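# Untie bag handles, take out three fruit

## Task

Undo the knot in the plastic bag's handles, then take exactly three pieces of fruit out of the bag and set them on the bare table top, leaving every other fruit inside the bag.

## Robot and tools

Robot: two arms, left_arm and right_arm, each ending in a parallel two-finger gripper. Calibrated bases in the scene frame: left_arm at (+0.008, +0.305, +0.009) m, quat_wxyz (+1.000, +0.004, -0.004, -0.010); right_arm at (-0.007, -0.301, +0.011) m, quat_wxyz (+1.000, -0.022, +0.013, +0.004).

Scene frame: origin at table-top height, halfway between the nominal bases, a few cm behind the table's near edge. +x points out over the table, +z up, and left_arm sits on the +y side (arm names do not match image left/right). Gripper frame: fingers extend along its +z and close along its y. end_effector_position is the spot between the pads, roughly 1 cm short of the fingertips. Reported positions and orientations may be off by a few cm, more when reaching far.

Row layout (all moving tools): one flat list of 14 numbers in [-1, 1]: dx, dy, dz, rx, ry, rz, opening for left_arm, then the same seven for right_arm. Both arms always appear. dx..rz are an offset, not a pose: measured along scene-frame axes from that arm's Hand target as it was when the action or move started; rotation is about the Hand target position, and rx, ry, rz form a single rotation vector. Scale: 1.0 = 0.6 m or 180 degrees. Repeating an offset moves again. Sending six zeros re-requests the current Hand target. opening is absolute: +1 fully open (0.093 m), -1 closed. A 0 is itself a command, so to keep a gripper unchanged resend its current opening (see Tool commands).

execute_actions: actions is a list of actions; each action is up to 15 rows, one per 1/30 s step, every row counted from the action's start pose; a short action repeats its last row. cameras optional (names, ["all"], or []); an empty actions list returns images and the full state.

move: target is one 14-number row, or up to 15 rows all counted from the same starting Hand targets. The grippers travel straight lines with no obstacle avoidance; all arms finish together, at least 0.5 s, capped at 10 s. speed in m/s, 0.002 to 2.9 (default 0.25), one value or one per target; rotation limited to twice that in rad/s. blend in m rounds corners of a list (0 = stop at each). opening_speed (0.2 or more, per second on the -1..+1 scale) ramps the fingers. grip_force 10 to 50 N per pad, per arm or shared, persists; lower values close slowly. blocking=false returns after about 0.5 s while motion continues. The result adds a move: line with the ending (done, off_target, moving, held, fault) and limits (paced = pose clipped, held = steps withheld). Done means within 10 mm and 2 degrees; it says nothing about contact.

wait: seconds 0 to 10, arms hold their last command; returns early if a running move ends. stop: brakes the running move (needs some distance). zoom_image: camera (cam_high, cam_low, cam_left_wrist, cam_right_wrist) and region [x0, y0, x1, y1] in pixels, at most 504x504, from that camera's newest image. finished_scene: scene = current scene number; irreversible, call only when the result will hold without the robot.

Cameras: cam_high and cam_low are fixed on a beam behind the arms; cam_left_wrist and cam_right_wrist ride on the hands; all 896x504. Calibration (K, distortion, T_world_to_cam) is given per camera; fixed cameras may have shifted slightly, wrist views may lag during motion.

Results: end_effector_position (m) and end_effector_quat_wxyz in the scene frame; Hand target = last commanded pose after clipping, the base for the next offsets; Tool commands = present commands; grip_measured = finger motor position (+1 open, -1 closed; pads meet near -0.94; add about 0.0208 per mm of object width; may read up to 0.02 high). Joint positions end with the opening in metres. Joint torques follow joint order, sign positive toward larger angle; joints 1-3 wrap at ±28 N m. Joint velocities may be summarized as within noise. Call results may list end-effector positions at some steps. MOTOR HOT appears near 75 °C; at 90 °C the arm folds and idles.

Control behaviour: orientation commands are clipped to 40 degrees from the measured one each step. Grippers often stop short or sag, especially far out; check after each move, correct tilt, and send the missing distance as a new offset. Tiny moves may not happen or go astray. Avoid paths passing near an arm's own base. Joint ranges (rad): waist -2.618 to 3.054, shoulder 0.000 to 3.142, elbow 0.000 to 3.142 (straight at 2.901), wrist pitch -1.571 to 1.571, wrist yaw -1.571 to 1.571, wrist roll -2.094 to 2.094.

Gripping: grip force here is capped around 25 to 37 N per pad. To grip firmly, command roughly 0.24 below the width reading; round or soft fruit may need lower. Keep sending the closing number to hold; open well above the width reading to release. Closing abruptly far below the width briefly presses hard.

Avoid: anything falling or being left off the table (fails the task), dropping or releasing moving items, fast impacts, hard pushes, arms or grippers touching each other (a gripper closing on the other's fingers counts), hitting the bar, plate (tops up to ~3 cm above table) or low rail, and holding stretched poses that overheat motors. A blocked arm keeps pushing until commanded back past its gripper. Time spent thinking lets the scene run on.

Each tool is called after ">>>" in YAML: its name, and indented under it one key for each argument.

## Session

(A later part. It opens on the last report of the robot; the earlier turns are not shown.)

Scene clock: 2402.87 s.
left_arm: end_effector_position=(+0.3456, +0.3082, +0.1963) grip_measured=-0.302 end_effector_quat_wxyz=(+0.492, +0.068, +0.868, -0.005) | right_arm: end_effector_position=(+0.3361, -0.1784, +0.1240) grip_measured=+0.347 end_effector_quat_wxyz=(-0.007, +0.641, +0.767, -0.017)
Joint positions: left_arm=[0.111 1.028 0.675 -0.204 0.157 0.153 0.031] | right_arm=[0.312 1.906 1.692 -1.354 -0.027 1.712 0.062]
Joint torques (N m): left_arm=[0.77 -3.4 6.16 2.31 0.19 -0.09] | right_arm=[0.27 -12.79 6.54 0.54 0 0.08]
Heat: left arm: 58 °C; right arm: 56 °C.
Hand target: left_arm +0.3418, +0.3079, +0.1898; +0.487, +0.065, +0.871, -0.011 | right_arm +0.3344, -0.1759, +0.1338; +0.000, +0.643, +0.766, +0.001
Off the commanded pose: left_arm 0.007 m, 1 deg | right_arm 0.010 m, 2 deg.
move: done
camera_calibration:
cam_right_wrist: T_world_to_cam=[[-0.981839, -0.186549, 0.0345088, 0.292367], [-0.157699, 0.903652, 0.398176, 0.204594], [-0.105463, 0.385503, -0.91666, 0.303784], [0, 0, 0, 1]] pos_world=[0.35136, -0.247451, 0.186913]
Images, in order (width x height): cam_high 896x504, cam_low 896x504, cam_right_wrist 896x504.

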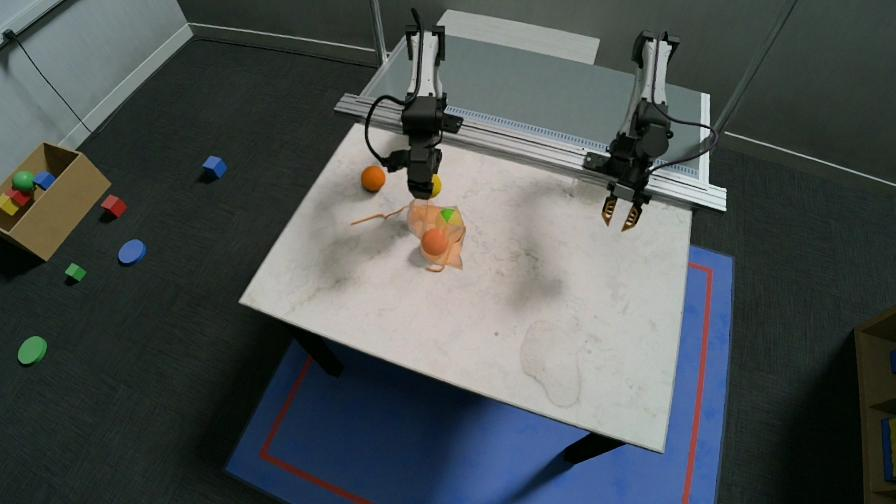

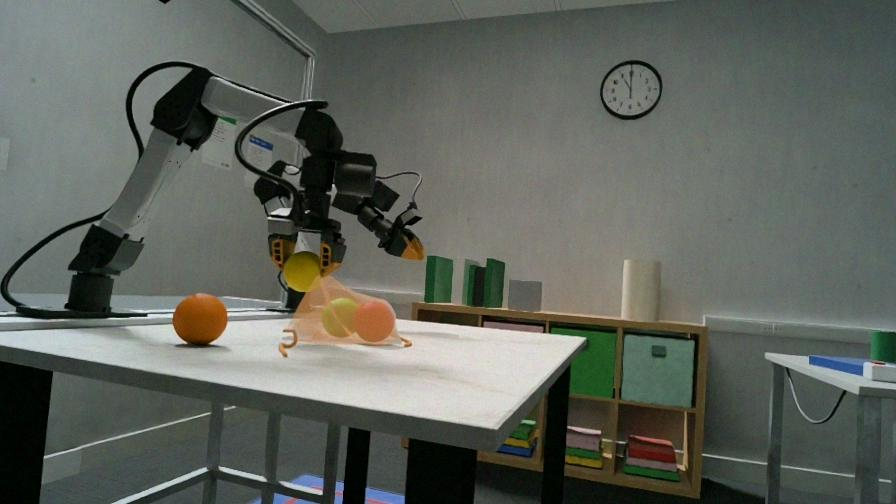

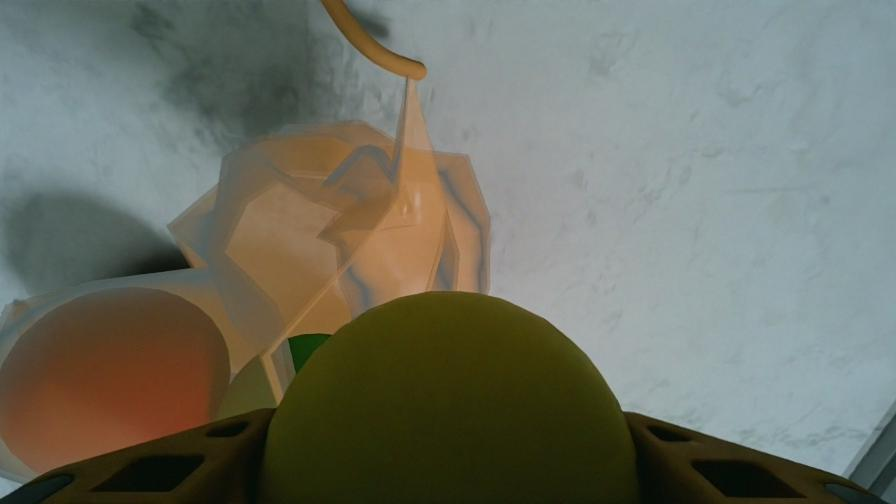

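>>> move:
  target:
    - [0,0,0,0,0,0,-0.3,-0.12,0,0,0,0,0,0.3]
  speed: 0.06
  cameras: ["cam_high","cam_low"]

>>> zoom_image:
  camera: "cam_low"
  region: [230, 220, 500, 370]

>>> zoom_image:
  camera: "cam_high"
  region: [350, 150, 550, 300]

Scene clock: 2414.30 s.
left_arm: end_effector_position=(+0.3456, +0.3082, +0.1963) grip_measured=-0.302 end_effector_quat_wxyz=(+0.492, +0.068, +0.868, -0.005) | right_arm: end_effector_position=(+0.2646, -0.1775, +0.1285) grip_measured=+0.347 end_effector_quat_wxyz=(-0.005, +0.642, +0.767, -0.013)
Joint positions: left_arm=[0.111 1.028 0.675 -0.204 0.157 0.153 0.031] | right_arm=[0.391 1.638 1.378 -1.298 -0.027 1.793 0.062]
Joint torques (N m): left_arm=[0.69 -3.37 6.16 2.3 0.17 -0.09] | right_arm=[0.27 -9.66 6.6 0.49 0 0.11]
Heat: left arm: 58 °C; right arm: 55 °C.
Hand target: left_arm +0.3418, +0.3079, +0.1898; +0.487, +0.065, +0.871, -0.011 | right_arm +0.2625, -0.1759, +0.1338; +0.000, +0.643, +0.766, +0.001
Off the commanded pose: left_arm 0.007 m, 1 deg | right_arm 0.006 m, 2 deg.
move: done
Images, in order (width x height): cam_high 896x504, cam_low 896x504.

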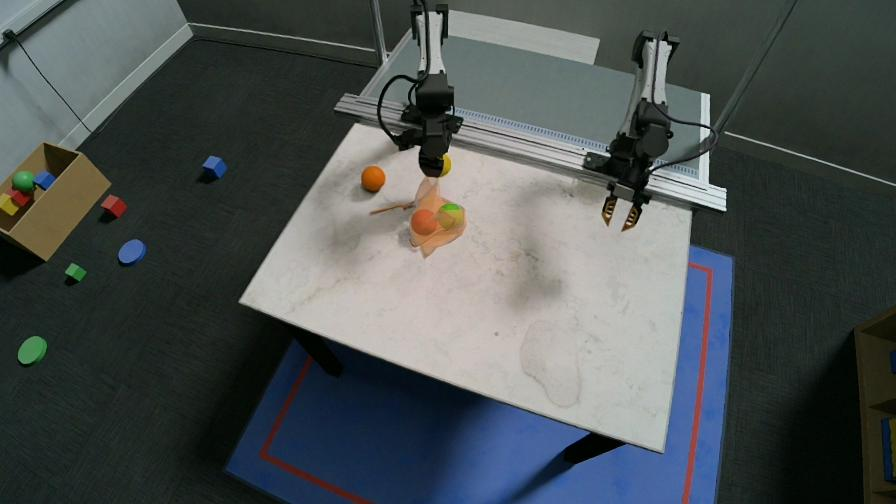

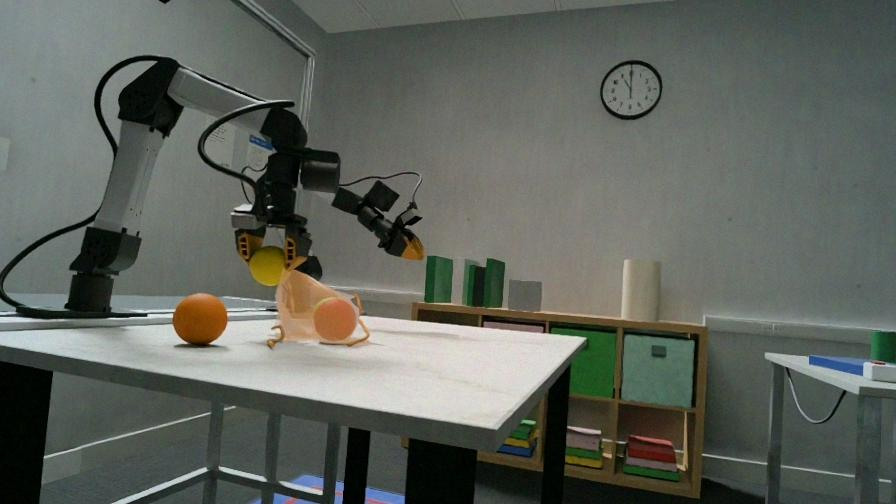

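Scaled by 1.867 from the camera's 896x504 image, which has a finer 1280x720 frame.

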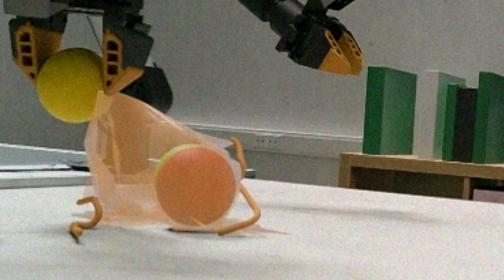

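Scaled by 2.520 from the camera's 896x504 image, which has a finer 1280x720 frame.

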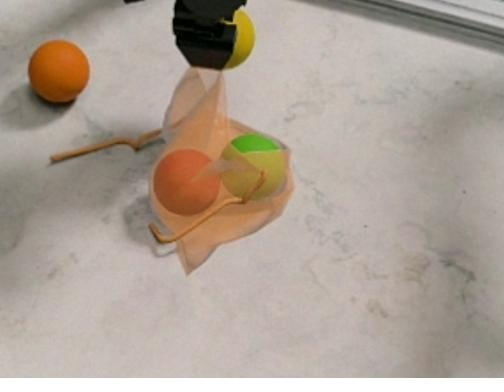

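>>> move:
  target: [0,0,0,0,0,0,-0.3,-0.03,0,-0.125,0,0,0,0.3]
  speed: 0.06
  cameras: ["cam_high","cam_low"]

>>> zoom_image:
  camera: "cam_low"
  region: [200, 220, 470, 370]

>>> zoom_image:
  camera: "cam_high"
  region: [350, 130, 550, 280]

Scene clock: 2429.13 s.
left_arm: end_effector_position=(+0.3456, +0.3082, +0.1963) grip_measured=-0.302 end_effector_quat_wxyz=(+0.492, +0.068, +0.868, -0.005) | right_arm: end_effector_position=(+0.2454, -0.1778, +0.0554) grip_measured=+0.347 end_effector_quat_wxyz=(-0.004, +0.642, +0.767, -0.010)
Joint positions: left_arm=[0.111 1.028 0.675 -0.204 0.157 0.153 0.031] | right_arm=[0.425 1.624 1.067 -0.994 -0.027 1.828 0.062]
Joint torques (N m): left_arm=[0.7 -3.36 6.12 2.3 0.16 -0.09] | right_arm=[0.21 -8.7 6.27 0.52 0.04 0.09]
Heat: left arm: 58 °C; right arm: 54 °C.
Hand target: left_arm +0.3418, +0.3079, +0.1898; +0.487, +0.065, +0.871, -0.011 | right_arm +0.2444, -0.1760, +0.0588; +0.000, +0.643, +0.766, +0.001
Off the commanded pose: left_arm 0.007 m, 1 deg | right_arm 0.004 m, 1 deg.
move: done
Images, in order (width x height): cam_high 896x504, cam_low 896x504.

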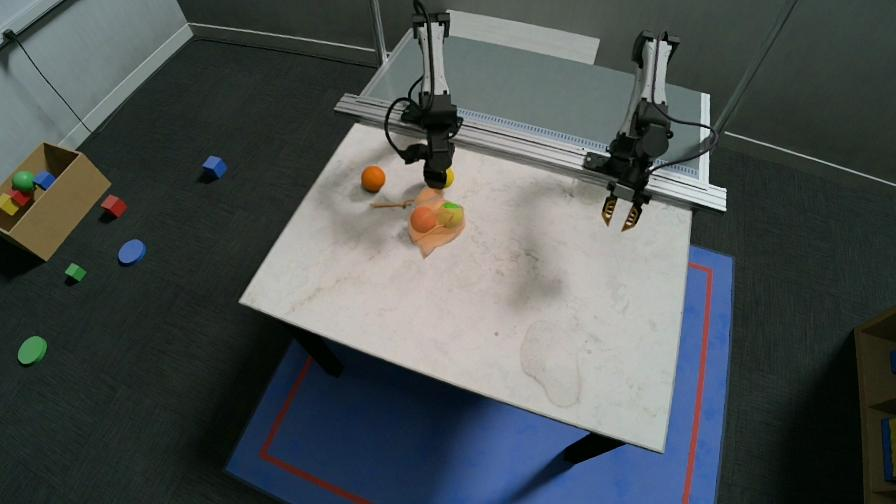

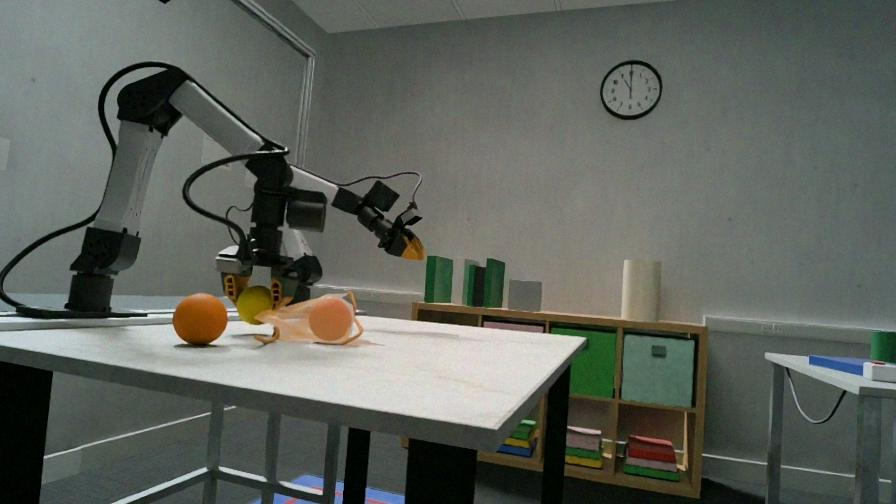

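Scaled by 1.867 from the camera's 896x504 image, which has a finer 1280x720 frame.

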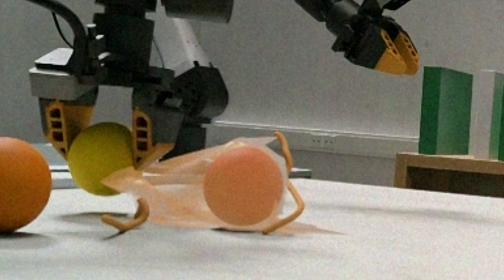

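Scaled by 2.520 from the camera's 896x504 image, which has a finer 1280x720 frame.

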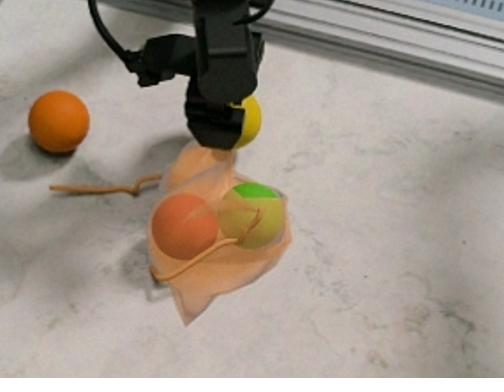

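>>> move:
  target: [0,0,0,0,0,0,-0.3,-0.01,0,-0.025,0,0,0,0.3]
  speed: 0.04
  cameras: ["cam_low","cam_right_wrist"]

>>> zoom_image:
  camera: "cam_low"
  region: [200, 220, 470, 370]

Scene clock: 2436.37 s.
left_arm: end_effector_position=(+0.3456, +0.3082, +0.1963) grip_measured=-0.302 end_effector_quat_wxyz=(+0.492, +0.068, +0.868, -0.005) | right_arm: end_effector_position=(+0.2387, -0.1779, +0.0411) grip_measured=+0.347 end_effector_quat_wxyz=(-0.005, +0.642, +0.767, -0.011)
Joint positions: left_arm=[0.111 1.028 0.675 -0.204 0.157 0.153 0.031] | right_arm=[0.436 1.624 1.006 -0.934 -0.027 1.839 0.062]
Joint torques (N m): left_arm=[0.7 -3.48 6.13 2.31 0.18 -0.09] | right_arm=[0.34 -8.49 6.12 0.58 0.06 0.12]
Heat: left arm: 58 °C; right arm: 53 °C.
Hand target: left_arm +0.3418, +0.3079, +0.1898; +0.487, +0.065, +0.871, -0.011 | right_arm +0.2384, -0.1759, +0.0439; +0.000, +0.643, +0.766, +0.001
Off the commanded pose: left_arm 0.007 m, 1 deg | right_arm 0.003 m, 1 deg.
move: done
camera_calibration:
cam_right_wrist: T_world_to_cam=[[-0.982507, -0.18492, 0.0220124, 0.200599], [-0.160669, 0.901496, 0.401859, 0.222054], [-0.0941559, 0.391293, -0.915437, 0.215598], [0, 0, 0, 1]] pos_world=[0.253066, -0.247448, 0.103716]
Images, in order (width x height): cam_low 896x504, cam_right_wrist 896x504.

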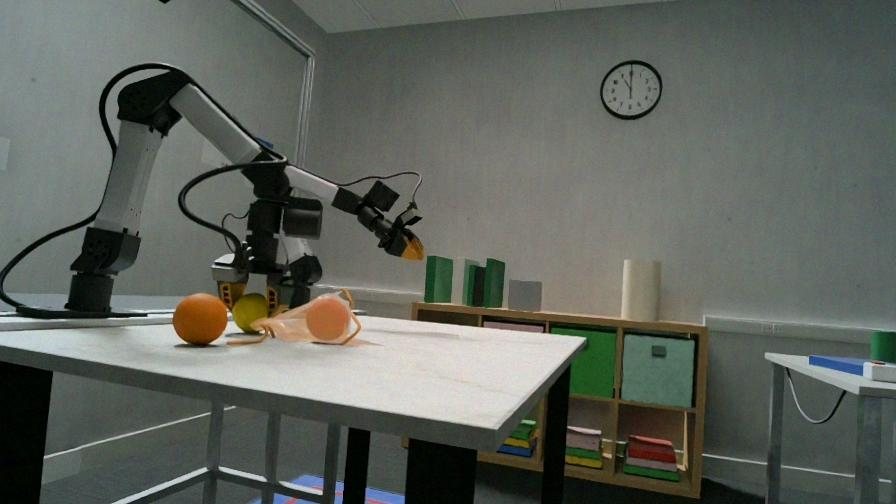

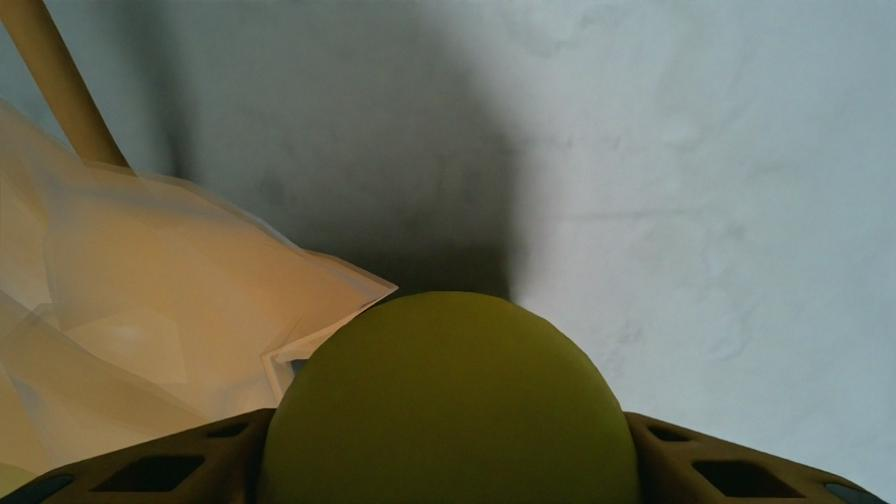

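Scaled by 1.867 from the camera's 896x504 image, which has a finer 1280x720 frame.

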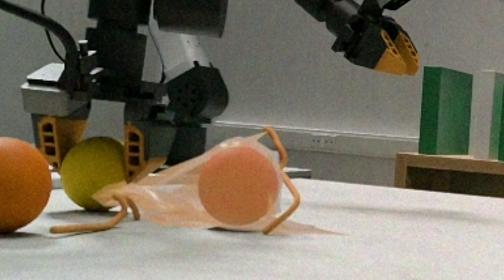

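>>> move:
  target: [0,0,0,0,0,0,-0.3,0,0,0.0,0,0,0,0.95]
  opening_speed: 0.35
  cameras: ["cam_low","cam_right_wrist"]

>>> zoom_image:
  camera: "cam_low"
  region: [200, 220, 470, 370]

Scene clock: 2447.83 s.
left_arm: end_effector_position=(+0.3456, +0.3082, +0.1963) grip_measured=-0.302 end_effector_quat_wxyz=(+0.492, +0.068, +0.868, -0.005) | right_arm: end_effector_position=(+0.2396, -0.1776, +0.0411) grip_measured=+0.948 end_effector_quat_wxyz=(-0.004, +0.642, +0.767, -0.009)
Joint positions: left_arm=[0.111 1.028 0.675 -0.204 0.157 0.153 0.031] | right_arm=[0.436 1.624 1.006 -0.93 -0.027 1.839 0.091]
Joint torques (N m): left_arm=[0.75 -3.47 6.16 2.31 0.17 -0.1] | right_arm=[0.34 -8.51 6.26 0.56 0.06 0.09]
Heat: left arm: 58 °C; right arm: 53 °C.
Hand target: left_arm +0.3418, +0.3079, +0.1898; +0.487, +0.065, +0.871, -0.011 | right_arm +0.2385, -0.1759, +0.0439; +0.000, +0.643, +0.766, +0.001
Off the commanded pose: left_arm 0.007 m, 1 deg | right_arm 0.003 m, 1 deg.
move: done
camera_calibration:
cam_right_wrist: T_world_to_cam=[[-0.982638, -0.184628, 0.0183101, 0.201735], [-0.161766, 0.900904, 0.402744, 0.22192], [-0.0908535, 0.39279, -0.915129, 0.215038], [0, 0, 0, 1]] pos_world=[0.253668, -0.247147, 0.103717]
Images, in order (width x height): cam_low 896x504, cam_right_wrist 896x504.

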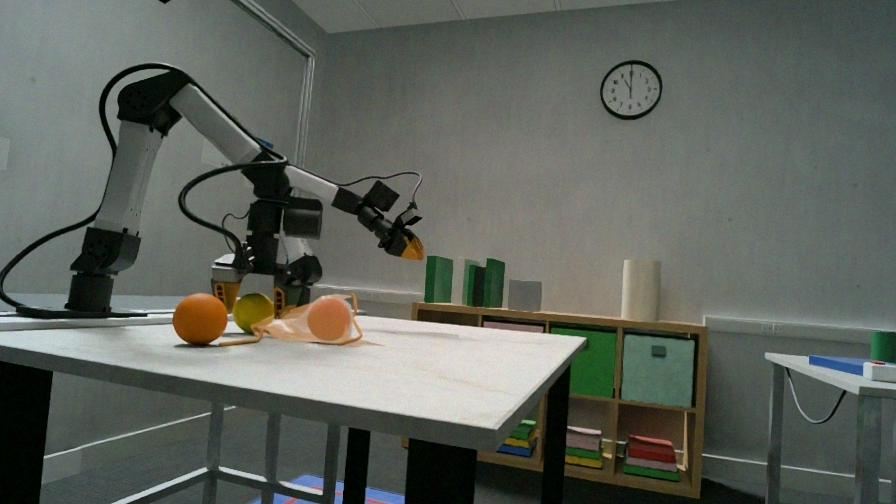

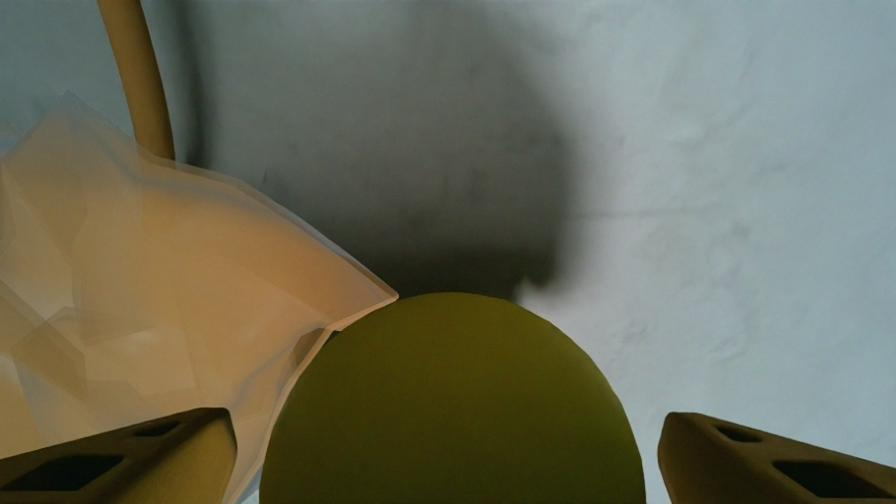

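Scaled by 1.867 from the camera's 896x504 image, which has a finer 1280x720 frame.

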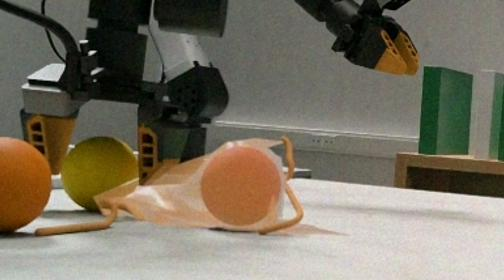

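>>> move:
  target: [0,0,0,0,0,0,-0.3,0,0,0.22,0,0,0,0.95]
  speed: 0.06
  cameras: ["cam_high","cam_low","cam_right_wrist"]

>>> zoom_image:
  camera: "cam_low"
  region: [200, 220, 470, 370]

>>> zoom_image:
  camera: "cam_high"
  region: [350, 130, 550, 280]

Scene clock: 2459.83 s.
left_arm: end_effector_position=(+0.3456, +0.3082, +0.1963) grip_measured=-0.302 end_effector_quat_wxyz=(+0.492, +0.068, +0.868, -0.005) | right_arm: end_effector_position=(+0.2385, -0.1743, +0.1626) grip_measured=+0.948 end_effector_quat_wxyz=(-0.005, +0.642, +0.767, -0.011)
Joint positions: left_arm=[0.111 1.028 0.675 -0.204 0.157 0.153 0.031] | right_arm=[0.436 1.548 1.42 -1.423 -0.027 1.839 0.091]
Joint torques (N m): left_arm=[0.62 -3.43 6.16 2.29 0.17 -0.11] | right_arm=[-0.66 -7.83 11.03 0.11 0.05 -0.05]
Heat: left arm: 58 °C; right arm: 53 °C.
Hand target: left_arm +0.3418, +0.3079, +0.1898; +0.487, +0.065, +0.871, -0.011 | right_arm +0.2384, -0.1759, +0.1758; +0.000, +0.643, +0.766, +0.001
Off the commanded pose: left_arm 0.007 m, 1 deg | right_arm 0.013 m, 1 deg.
move: off_target (right_arm)
camera_calibration:
cam_right_wrist: T_world_to_cam=[[-0.982592, -0.184472, 0.0219985, 0.198429], [-0.160268, 0.901584, 0.401821, 0.169863], [-0.0939582, 0.3913, -0.915454, 0.325342], [0, 0, 0, 1]] pos_world=[0.252767, -0.243848, 0.225216]
Images, in order (width x height): cam_high 896x504, cam_low 896x504, cam_right_wrist 896x504.

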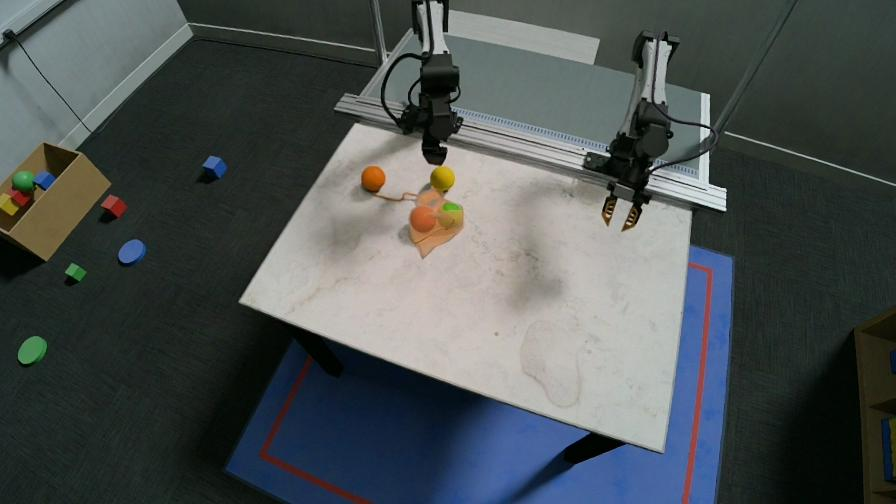

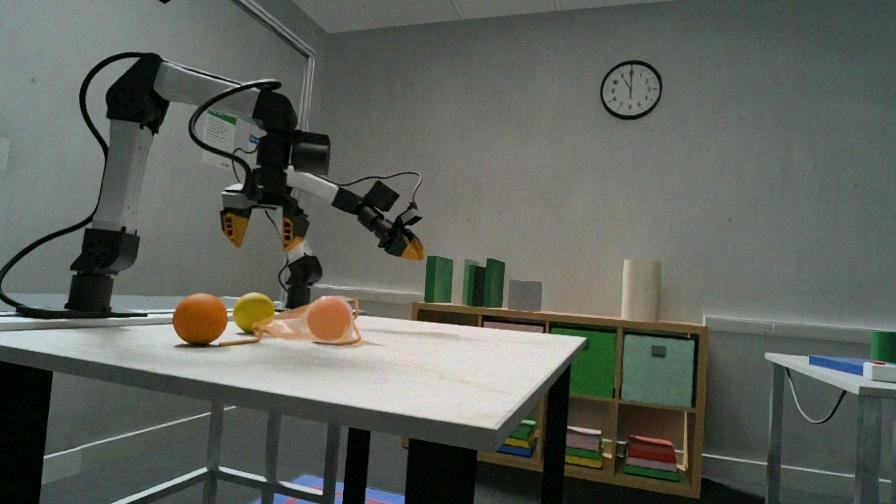

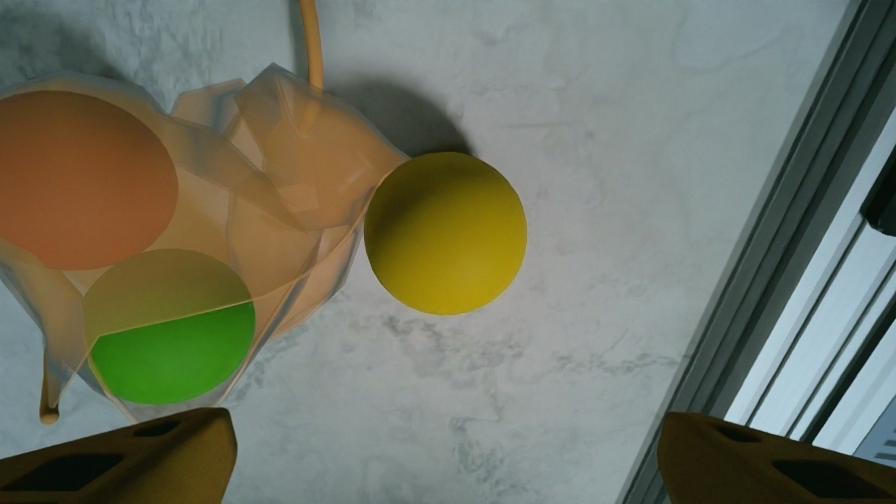

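Scaled by 1.867 from the camera's 896x504 image, which has a finer 1280x720 frame.

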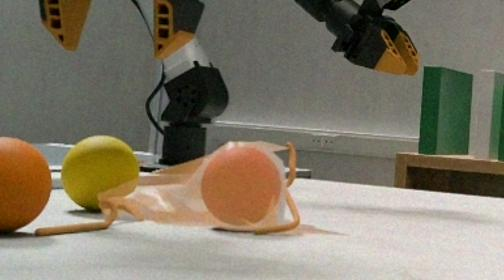

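Scaled by 2.520 from the camera's 896x504 image, which has a finer 1280x720 frame.

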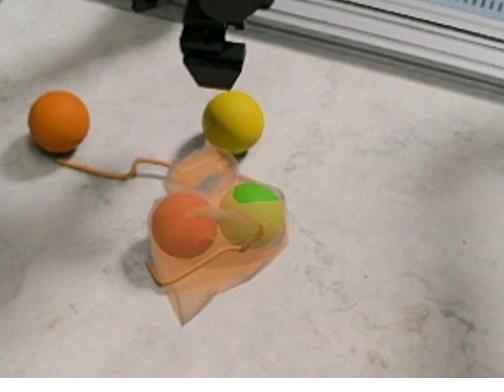

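>>> move:
  target: [0,0,0,0,0,0,-0.3,-0.004,0.0,-0.1,0,0,0.2778,1.0]
  speed: 0.12
  cameras: ["cam_right_wrist","cam_low"]

Scene clock: 2487.70 s.
left_arm: end_effector_position=(+0.3456, +0.3082, +0.1963) grip_measured=-0.302 end_effector_quat_wxyz=(+0.492, +0.068, +0.868, -0.005) | right_arm: end_effector_position=(+0.2372, -0.1765, +0.1126) grip_measured=+1.000 end_effector_quat_wxyz=(-0.009, +0.264, +0.964, -0.009)
Joint positions: left_arm=[0.111 1.028 0.675 -0.204 0.157 0.153 0.031] | right_arm=[0.436 1.548 1.221 -1.227 -0.027 0.98 0.093]
Joint torques (N m): left_arm=[0.66 -3.38 6.16 2.32 0.17 -0.1] | right_arm=[-0.06 -8.54 6.45 0.65 0.03 -0.1]
Heat: left arm: 58 °C; right arm: 54 °C.
Hand target: left_arm +0.3418, +0.3079, +0.1898; +0.487, +0.065, +0.871, -0.011 | right_arm +0.2360, -0.1760, +0.1158; +0.000, +0.259, +0.966, +0.001
Off the commanded pose: left_arm 0.007 m, 1 deg | right_arm 0.004 m, 2 deg.
move: done
camera_calibration:
cam_right_wrist: T_world_to_cam=[[-0.501623, -0.86483, 0.0210728, -0.0361502], [-0.780382, 0.462885, 0.420406, 0.259307], [-0.373334, 0.19444, -0.907091, 0.310881], [0, 0, 0, 1]] pos_world=[0.300287, -0.211741, 0.173745]
Images, in order (width x height): cam_low 896x504, cam_right_wrist 896x504.

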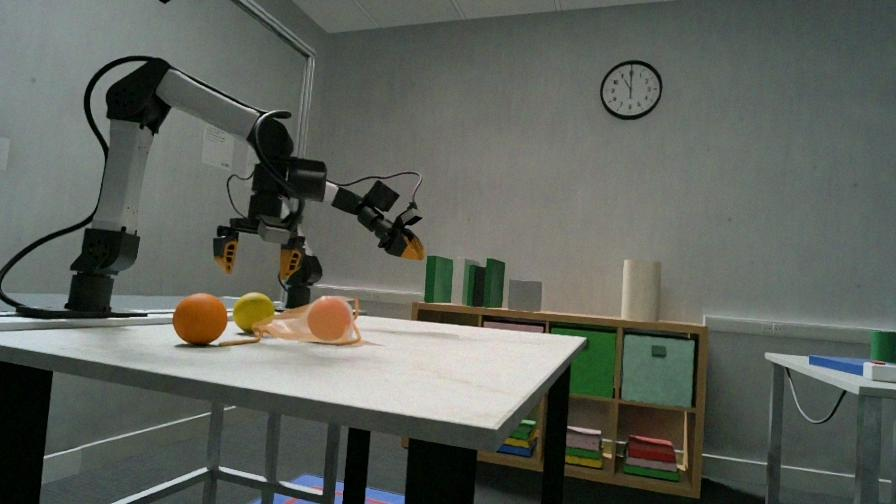

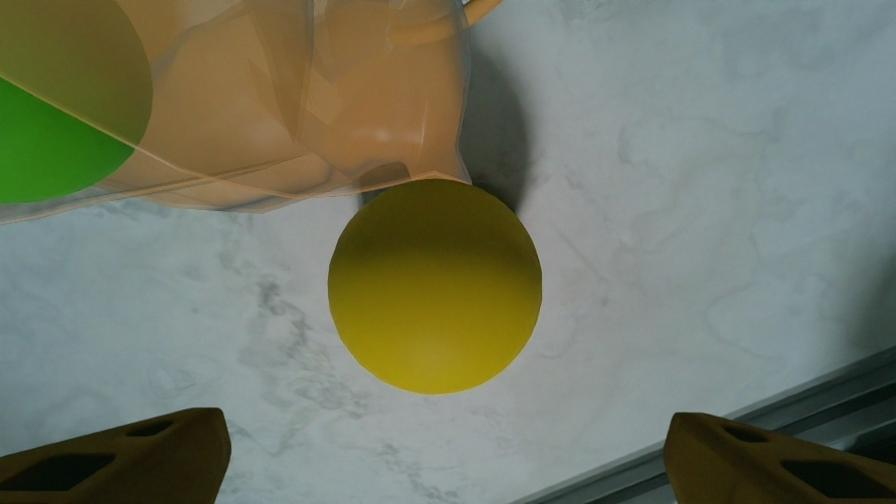

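>>> move:
  target: [0,0,0,0,0,0,-0.3,-0.002,0.005,-0.117,0,0,0,1.0]
  speed: 0.07
  cameras: ["cam_right_wrist"]

>>> move:
  target: [0,0,0,0,0,0,-0.3,0,0,0,0,0,0,0.3]
  opening_speed: 0.4
  cameras: ["cam_low","cam_right_wrist"]

Scene clock: 2500.10 s.
left_arm: end_effector_position=(+0.3456, +0.3082, +0.1963) grip_measured=-0.302 end_effector_quat_wxyz=(+0.492, +0.068, +0.868, -0.005) | right_arm: end_effector_position=(+0.2374, -0.1736, +0.0510) grip_measured=+1.000 end_effector_quat_wxyz=(+0.004, +0.257, +0.966, +0.003)
Joint positions: left_arm=[0.111 1.028 0.675 -0.204 0.157 0.153 0.031] | right_arm=[0.452 1.582 1.004 -0.94 -0.027 0.981 0.093]
Joint torques (N m): left_arm=[0.68 -3.4 6.16 2.31 0.18 -0.09] | right_arm=[0.36 -5.11 6.54 0.73 0.04 0.09]
Heat: left arm: 58 °C; right arm: 53 °C.
Hand target: left_arm +0.3418, +0.3079, +0.1898; +0.487, +0.065, +0.871, -0.011 | right_arm +0.2349, -0.1730, +0.0456; +0.000, +0.259, +0.966, +0.001
Off the commanded pose: left_arm 0.007 m, 1 deg | right_arm 0.006 m, 1 deg.
move: done
camera_calibration:
cam_right_wrist: T_world_to_cam=[[-0.48937, -0.872038, -0.00823176, -0.034915], [-0.79976, 0.445006, 0.402931, 0.286449], [-0.347707, 0.203766, -0.915193, 0.25046], [0, 0, 0, 1]] pos_world=[0.299091, -0.208954, 0.113513]
Images, in order (width x height): cam_right_wrist 896x504.

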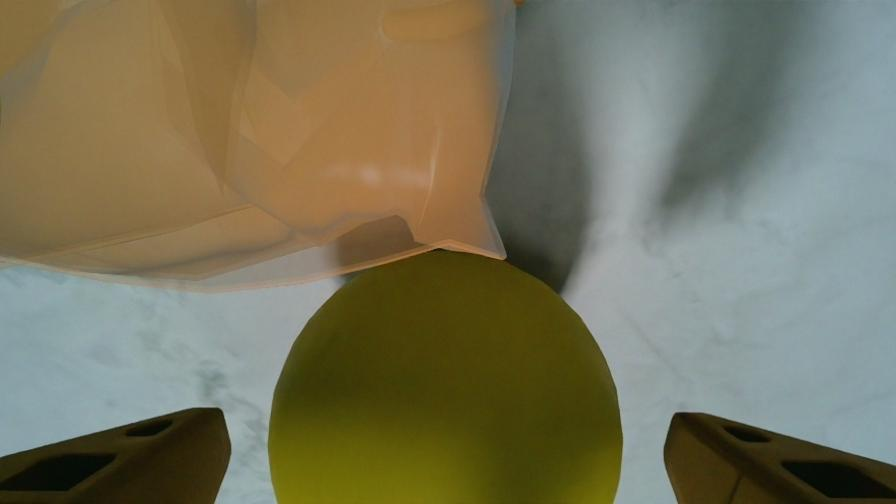

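Scene clock: 2502.07 s.
left_arm: end_effector_position=(+0.3456, +0.3082, +0.1963) grip_measured=-0.302 end_effector_quat_wxyz=(+0.492, +0.068, +0.868, -0.005) | right_arm: end_effector_position=(+0.2376, -0.1736, +0.0510) grip_measured=+0.307 end_effector_quat_wxyz=(+0.004, +0.257, +0.966, +0.003)
Joint positions: left_arm=[0.111 1.028 0.675 -0.204 0.157 0.153 0.031] | right_arm=[0.452 1.582 1.004 -0.94 -0.027 0.981 0.06]
Joint torques (N m): left_arm=[0.76 -3.38 6.13 2.31 0.18 -0.09] | right_arm=[0.29 -5.26 6.45 0.74 0.05 0.06]
Heat: left arm: 58 °C; right arm: 53 °C.
Hand target: left_arm +0.3418, +0.3079, +0.1898; +0.487, +0.065, +0.871, -0.011 | right_arm +0.2349, -0.1730, +0.0456; +0.000, +0.259, +0.966, +0.001
Off the commanded pose: left_arm 0.007 m, 1 deg | right_arm 0.006 m, 1 deg.
move: done
camera_calibration:
cam_right_wrist: T_world_to_cam=[[-0.489303, -0.872069, -0.00886921, -0.0348191], [-0.800067, 0.444811, 0.402537, 0.286585], [-0.347095, 0.204059, -0.915361, 0.250482], [0, 0, 0, 1]] pos_world=[0.299191, -0.208954, 0.113612]
Images, in order (width x height): cam_low 896x504, cam_right_wrist 896x504.

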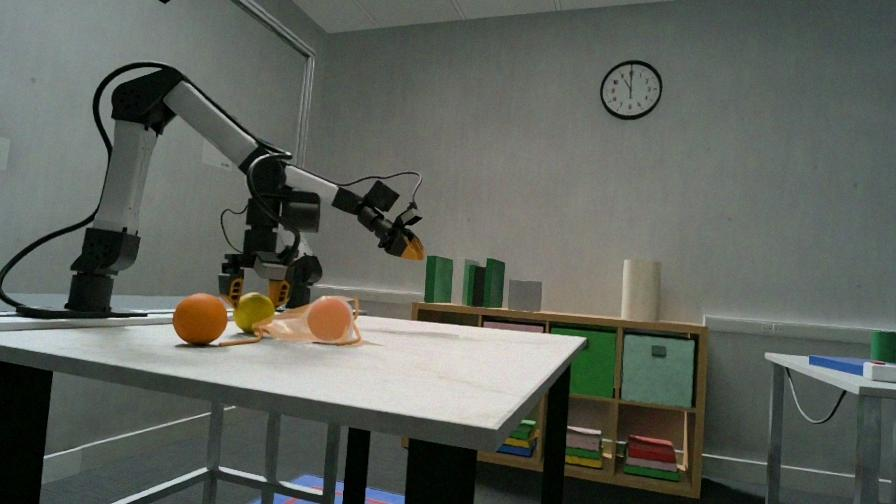

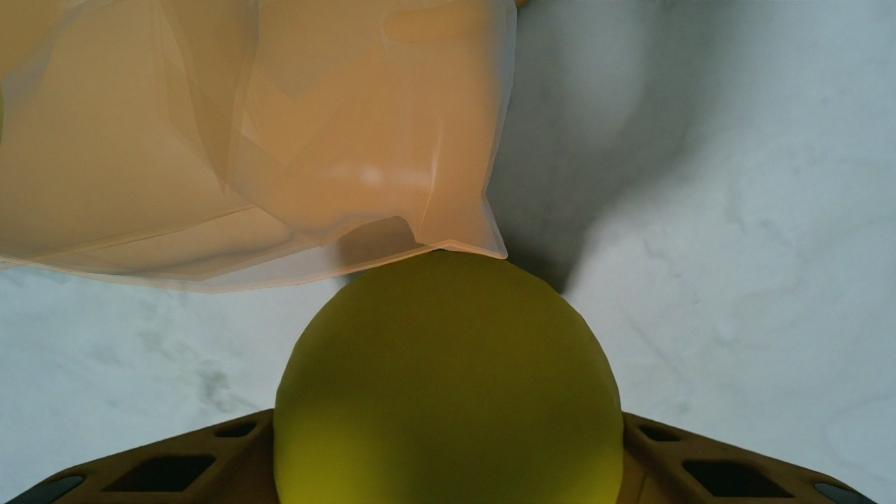

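>>> move:
  target:
    - [0,0,0,0,0,0,-0.3,0,0,0,0,0,0,0.7]
    - [0,0,0,0,0,0,-0.3,-0.001,0.001,-0.018,0,0,0,0.7]
  speed: 0.05

>>> move:
  target: [0,0,0,0,0,0,-0.3,0,0,0,0,0,0,0.2]
  opening_speed: 0.4

Scene clock: 2510.67 s.
left_arm: end_effector_position=(+0.3456, +0.3082, +0.1963) grip_measured=-0.302 end_effector_quat_wxyz=(+0.492, +0.068, +0.868, -0.005) | right_arm: end_effector_position=(+0.2374, -0.1726, +0.0407) grip_measured=+0.698 end_effector_quat_wxyz=(+0.004, +0.257, +0.966, +0.004)
Joint positions: left_arm=[0.111 1.028 0.675 -0.204 0.157 0.153 0.031] | right_arm=[0.456 1.597 0.976 -0.895 -0.027 0.986 0.079]
Joint torques (N m): left_arm=[0.68 -3.44 6.06 2.3 0.17 -0.09] | right_arm=[0.29 -5.14 6.15 0.73 0.06 0.07]
Heat: left arm: 58 °C; right arm: 53 °C.
Hand target: left_arm +0.3418, +0.3079, +0.1898; +0.487, +0.065, +0.871, -0.011 | right_arm +0.2342, -0.1723, +0.0348; +0.000, +0.259, +0.966, +0.001
Off the commanded pose: left_arm 0.007 m, 1 deg | right_arm 0.007 m, 1 deg.
move: done

Scene clock: 2512.13 s.
left_arm: end_effector_position=(+0.3456, +0.3082, +0.1963) grip_measured=-0.302 end_effector_quat_wxyz=(+0.492, +0.068, +0.868, -0.005) | right_arm: end_effector_position=(+0.2374, -0.1725, +0.0407) grip_measured=+0.339 end_effector_quat_wxyz=(+0.004, +0.257, +0.966, +0.004)
Joint positions: left_arm=[0.111 1.028 0.675 -0.204 0.157 0.153 0.031] | right_arm=[0.456 1.597 0.976 -0.895 -0.027 0.986 0.061]
Joint torques (N m): left_arm=[0.79 -3.41 6.17 2.31 0.19 -0.1] | right_arm=[0.38 -5.27 6.26 0.72 0.09 0.06]
Heat: left arm: 58 °C; right arm: 52 °C.
Hand target: left_arm +0.3418, +0.3079, +0.1898; +0.487, +0.065, +0.871, -0.011 | right_arm +0.2342, -0.1724, +0.0348; +0.000, +0.259, +0.966, +0.001
Off the commanded pose: left_arm 0.007 m, 1 deg | right_arm 0.007 m, 1 deg.
move: done

>>> move:
  target:
    - [0,0,0,0,0,0,-0.3,0,0,0.12,0,0,0,0.2]
    - [0,0,0,0,0,0,-0.3,0.035,0.37,0.12,0,0,0,0.2]
  speed: 0.1
  blend: 0.02
  cameras: ["cam_high","cam_low","cam_right_wrist"]

>>> zoom_image:
  camera: "cam_high"
  region: [350, 130, 550, 280]

Scene clock: 2525.37 s.
left_arm: end_effector_position=(+0.3456, +0.3082, +0.1963) grip_measured=-0.302 end_effector_quat_wxyz=(+0.492, +0.068, +0.868, -0.005) | right_arm: end_effector_position=(+0.2539, +0.0494, +0.1042) grip_measured=+0.339 end_effector_quat_wxyz=(-0.005, +0.256, +0.967, +0.007)
Joint positions: left_arm=[0.111 1.028 0.675 -0.204 0.157 0.153 0.031] | right_arm=[0.914 2.156 2.009 -1.363 -0.02 1.44 0.061]
Joint torques (N m): left_arm=[0.7 -3.41 6.11 2.31 0.18 -0.1] | right_arm=[0.08 -9.84 11.55 0.24 0.21 0.11]
Heat: left arm: 58 °C; right arm: 52 °C.
Hand target: left_arm +0.3418, +0.3079, +0.1898; +0.487, +0.065, +0.871, -0.011 | right_arm +0.2553, +0.0496, +0.1068; +0.000, +0.259, +0.966, +0.001
Off the commanded pose: left_arm 0.007 m, 1 deg | right_arm 0.003 m, 1 deg.
move: done
camera_calibration:
cam_right_wrist: T_world_to_cam=[[-0.486607, -0.873536, -0.0121742, 0.167812], [-0.795372, 0.437215, 0.419793, 0.176473], [-0.361381, 0.213957, -0.907538, 0.261672], [0, 0, 0, 1]] pos_world=[0.316583, 0.0134467, 0.165438]
Images, in order (width x height): cam_high 896x504, cam_low 896x504, cam_right_wrist 896x504.

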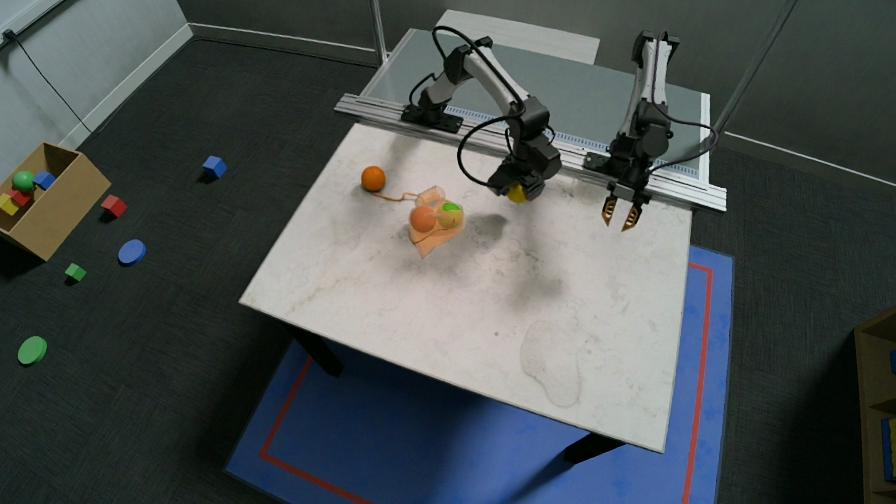

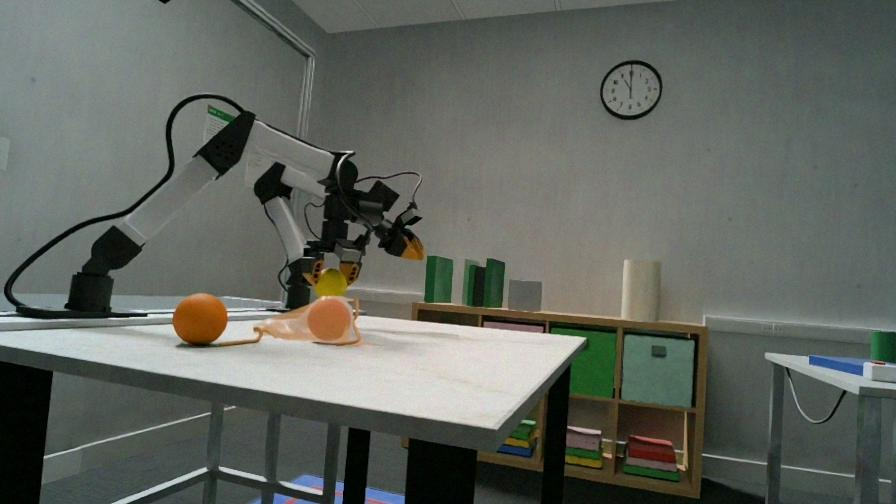

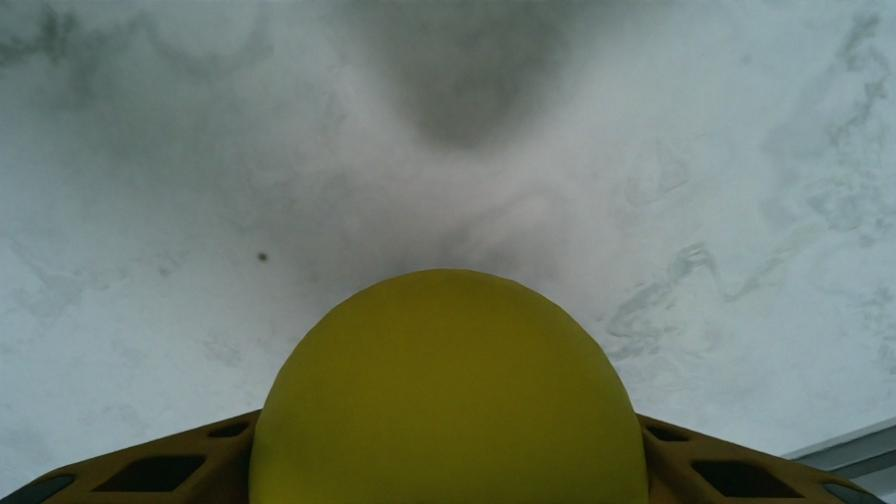

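Scaled by 2.520 from the camera's 896x504 image, which has a finer 1280x720 frame.

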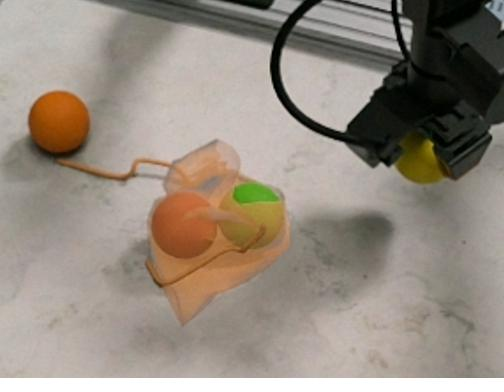

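Lower and place.

>>> move:
  target: [0,0,0,0,0,0,-0.3,0,0,-0.1,0,0,0,0.2]
  speed: 0.06

>>> move:
  target: [0,0,0,0,0,0,-0.3,0,0,-0.012,0,0,0,0.2]
  speed: 0.03
  cameras: ["cam_low"]

Scene clock: 2533.23 s.
left_arm: end_effector_position=(+0.3456, +0.3082, +0.1963) grip_measured=-0.302 end_effector_quat_wxyz=(+0.492, +0.068, +0.868, -0.005) | right_arm: end_effector_position=(+0.2556, +0.0511, +0.0545) grip_measured=+0.339 end_effector_quat_wxyz=(-0.004, +0.256, +0.967, +0.009)
Joint positions: left_arm=[0.111 1.028 0.675 -0.204 0.157 0.153 0.031] | right_arm=[0.914 2.175 1.843 -1.175 -0.02 1.441 0.061]
Joint torques (N m): left_arm=[0.75 -3.41 6.17 2.31 0.17 -0.1] | right_arm=[0.1 -10.22 6.86 0.66 0.23 0.11]
Heat: left arm: 58 °C; right arm: 53 °C.
Hand target: left_arm +0.3418, +0.3079, +0.1898; +0.487, +0.065, +0.871, -0.011 | right_arm +0.2553, +0.0496, +0.0467; +0.000, +0.259, +0.966, +0.001
Off the commanded pose: left_arm 0.007 m, 1 deg | right_arm 0.008 m, 1 deg.
move: done

Scene clock: 2534.13 s.
left_arm: end_effector_position=(+0.3456, +0.3082, +0.1963) grip_measured=-0.302 end_effector_quat_wxyz=(+0.492, +0.068, +0.868, -0.005) | right_arm: end_effector_position=(+0.2562, +0.0519, +0.0500) grip_measured=+0.339 end_effector_quat_wxyz=(-0.003, +0.256, +0.967, +0.012)
Joint positions: left_arm=[0.111 1.028 0.675 -0.204 0.157 0.153 0.031] | right_arm=[0.914 2.175 1.825 -1.15 -0.02 1.441 0.061]
Joint torques (N m): left_arm=[0.73 -3.44 6.19 2.3 0.17 -0.09] | right_arm=[0.05 -9.65 6.75 0.68 0.22 0.07]
Heat: left arm: 58 °C; right arm: 53 °C.
Hand target: left_arm +0.3418, +0.3079, +0.1898; +0.487, +0.065, +0.871, -0.011 | right_arm +0.2553, +0.0496, +0.0396; +0.000, +0.259, +0.966, +0.001
Off the commanded pose: left_arm 0.007 m, 1 deg | right_arm 0.011 m, 1 deg.
move: off_target (right_arm)
Images, in order (width x height): cam_low 896x504.

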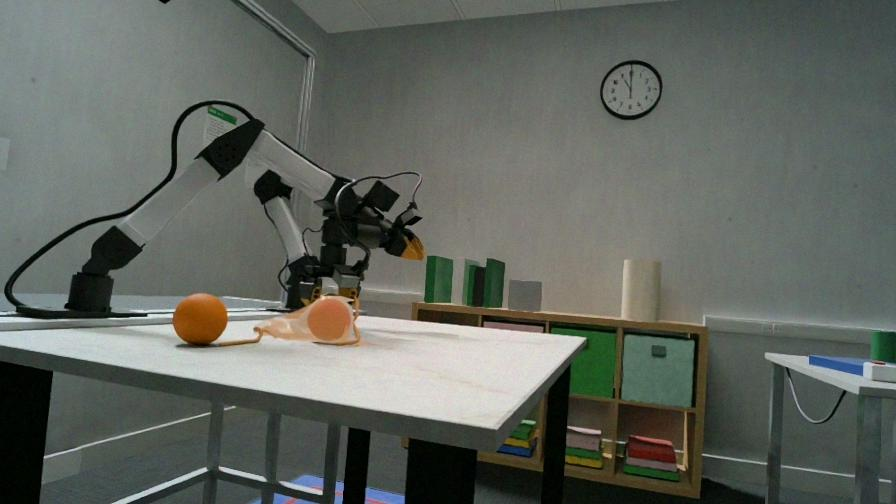

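>>> move:
  target: [0,0,0,0,0,0,-0.3,0,0,-0.012,0,0,0,0.2]
  speed: 0.03

>>> move:
  target: [0,0,0,0,0,0,-0.3,0,0,-0.007,0,0,0,0.2]
  speed: 0.03

Scene clock: 2540.23 s.
left_arm: end_effector_position=(+0.3456, +0.3082, +0.1963) grip_measured=-0.302 end_effector_quat_wxyz=(+0.492, +0.068, +0.868, -0.005) | right_arm: end_effector_position=(+0.2559, +0.0514, +0.0441) grip_measured=+0.339 end_effector_quat_wxyz=(-0.004, +0.256, +0.967, +0.010)
Joint positions: left_arm=[0.111 1.028 0.675 -0.204 0.157 0.153 0.031] | right_arm=[0.914 2.181 1.81 -1.134 -0.02 1.441 0.061]
Joint torques (N m): left_arm=[0.73 -3.33 6.13 2.3 0.19 -0.1] | right_arm=[0.12 -9.72 6.13 0.8 0.21 0.06]
Heat: left arm: 58 °C; right arm: 53 °C.
Hand target: left_arm +0.3418, +0.3079, +0.1898; +0.487, +0.065, +0.871, -0.011 | right_arm +0.2553, +0.0496, +0.0325; +0.000, +0.259, +0.966, +0.001
Off the commanded pose: left_arm 0.007 m, 1 deg | right_arm 0.012 m, 1 deg.
move: off_target (right_arm)

Scene clock: 2540.93 s.
left_arm: end_effector_position=(+0.3456, +0.3082, +0.1963) grip_measured=-0.302 end_effector_quat_wxyz=(+0.492, +0.068, +0.868, -0.005) | right_arm: end_effector_position=(+0.2559, +0.0514, +0.0433) grip_measured=+0.339 end_effector_quat_wxyz=(-0.003, +0.256, +0.967, +0.011)
Joint positions: left_arm=[0.111 1.028 0.675 -0.204 0.157 0.153 0.031] | right_arm=[0.914 2.181 1.807 -1.13 -0.02 1.441 0.061]
Joint torques (N m): left_arm=[0.7 -3.41 6.13 2.3 0.16 -0.08] | right_arm=[0.13 -9.51 5.35 0.92 0.21 0.11]
Heat: left arm: 58 °C; right arm: 53 °C.
Hand target: left_arm +0.3418, +0.3079, +0.1898; +0.487, +0.065, +0.871, -0.011 | right_arm +0.2553, +0.0496, +0.0283; +0.000, +0.259, +0.966, +0.001
Off the commanded pose: left_arm 0.007 m, 1 deg | right_arm 0.015 m, 1 deg.
move: off_target (right_arm)


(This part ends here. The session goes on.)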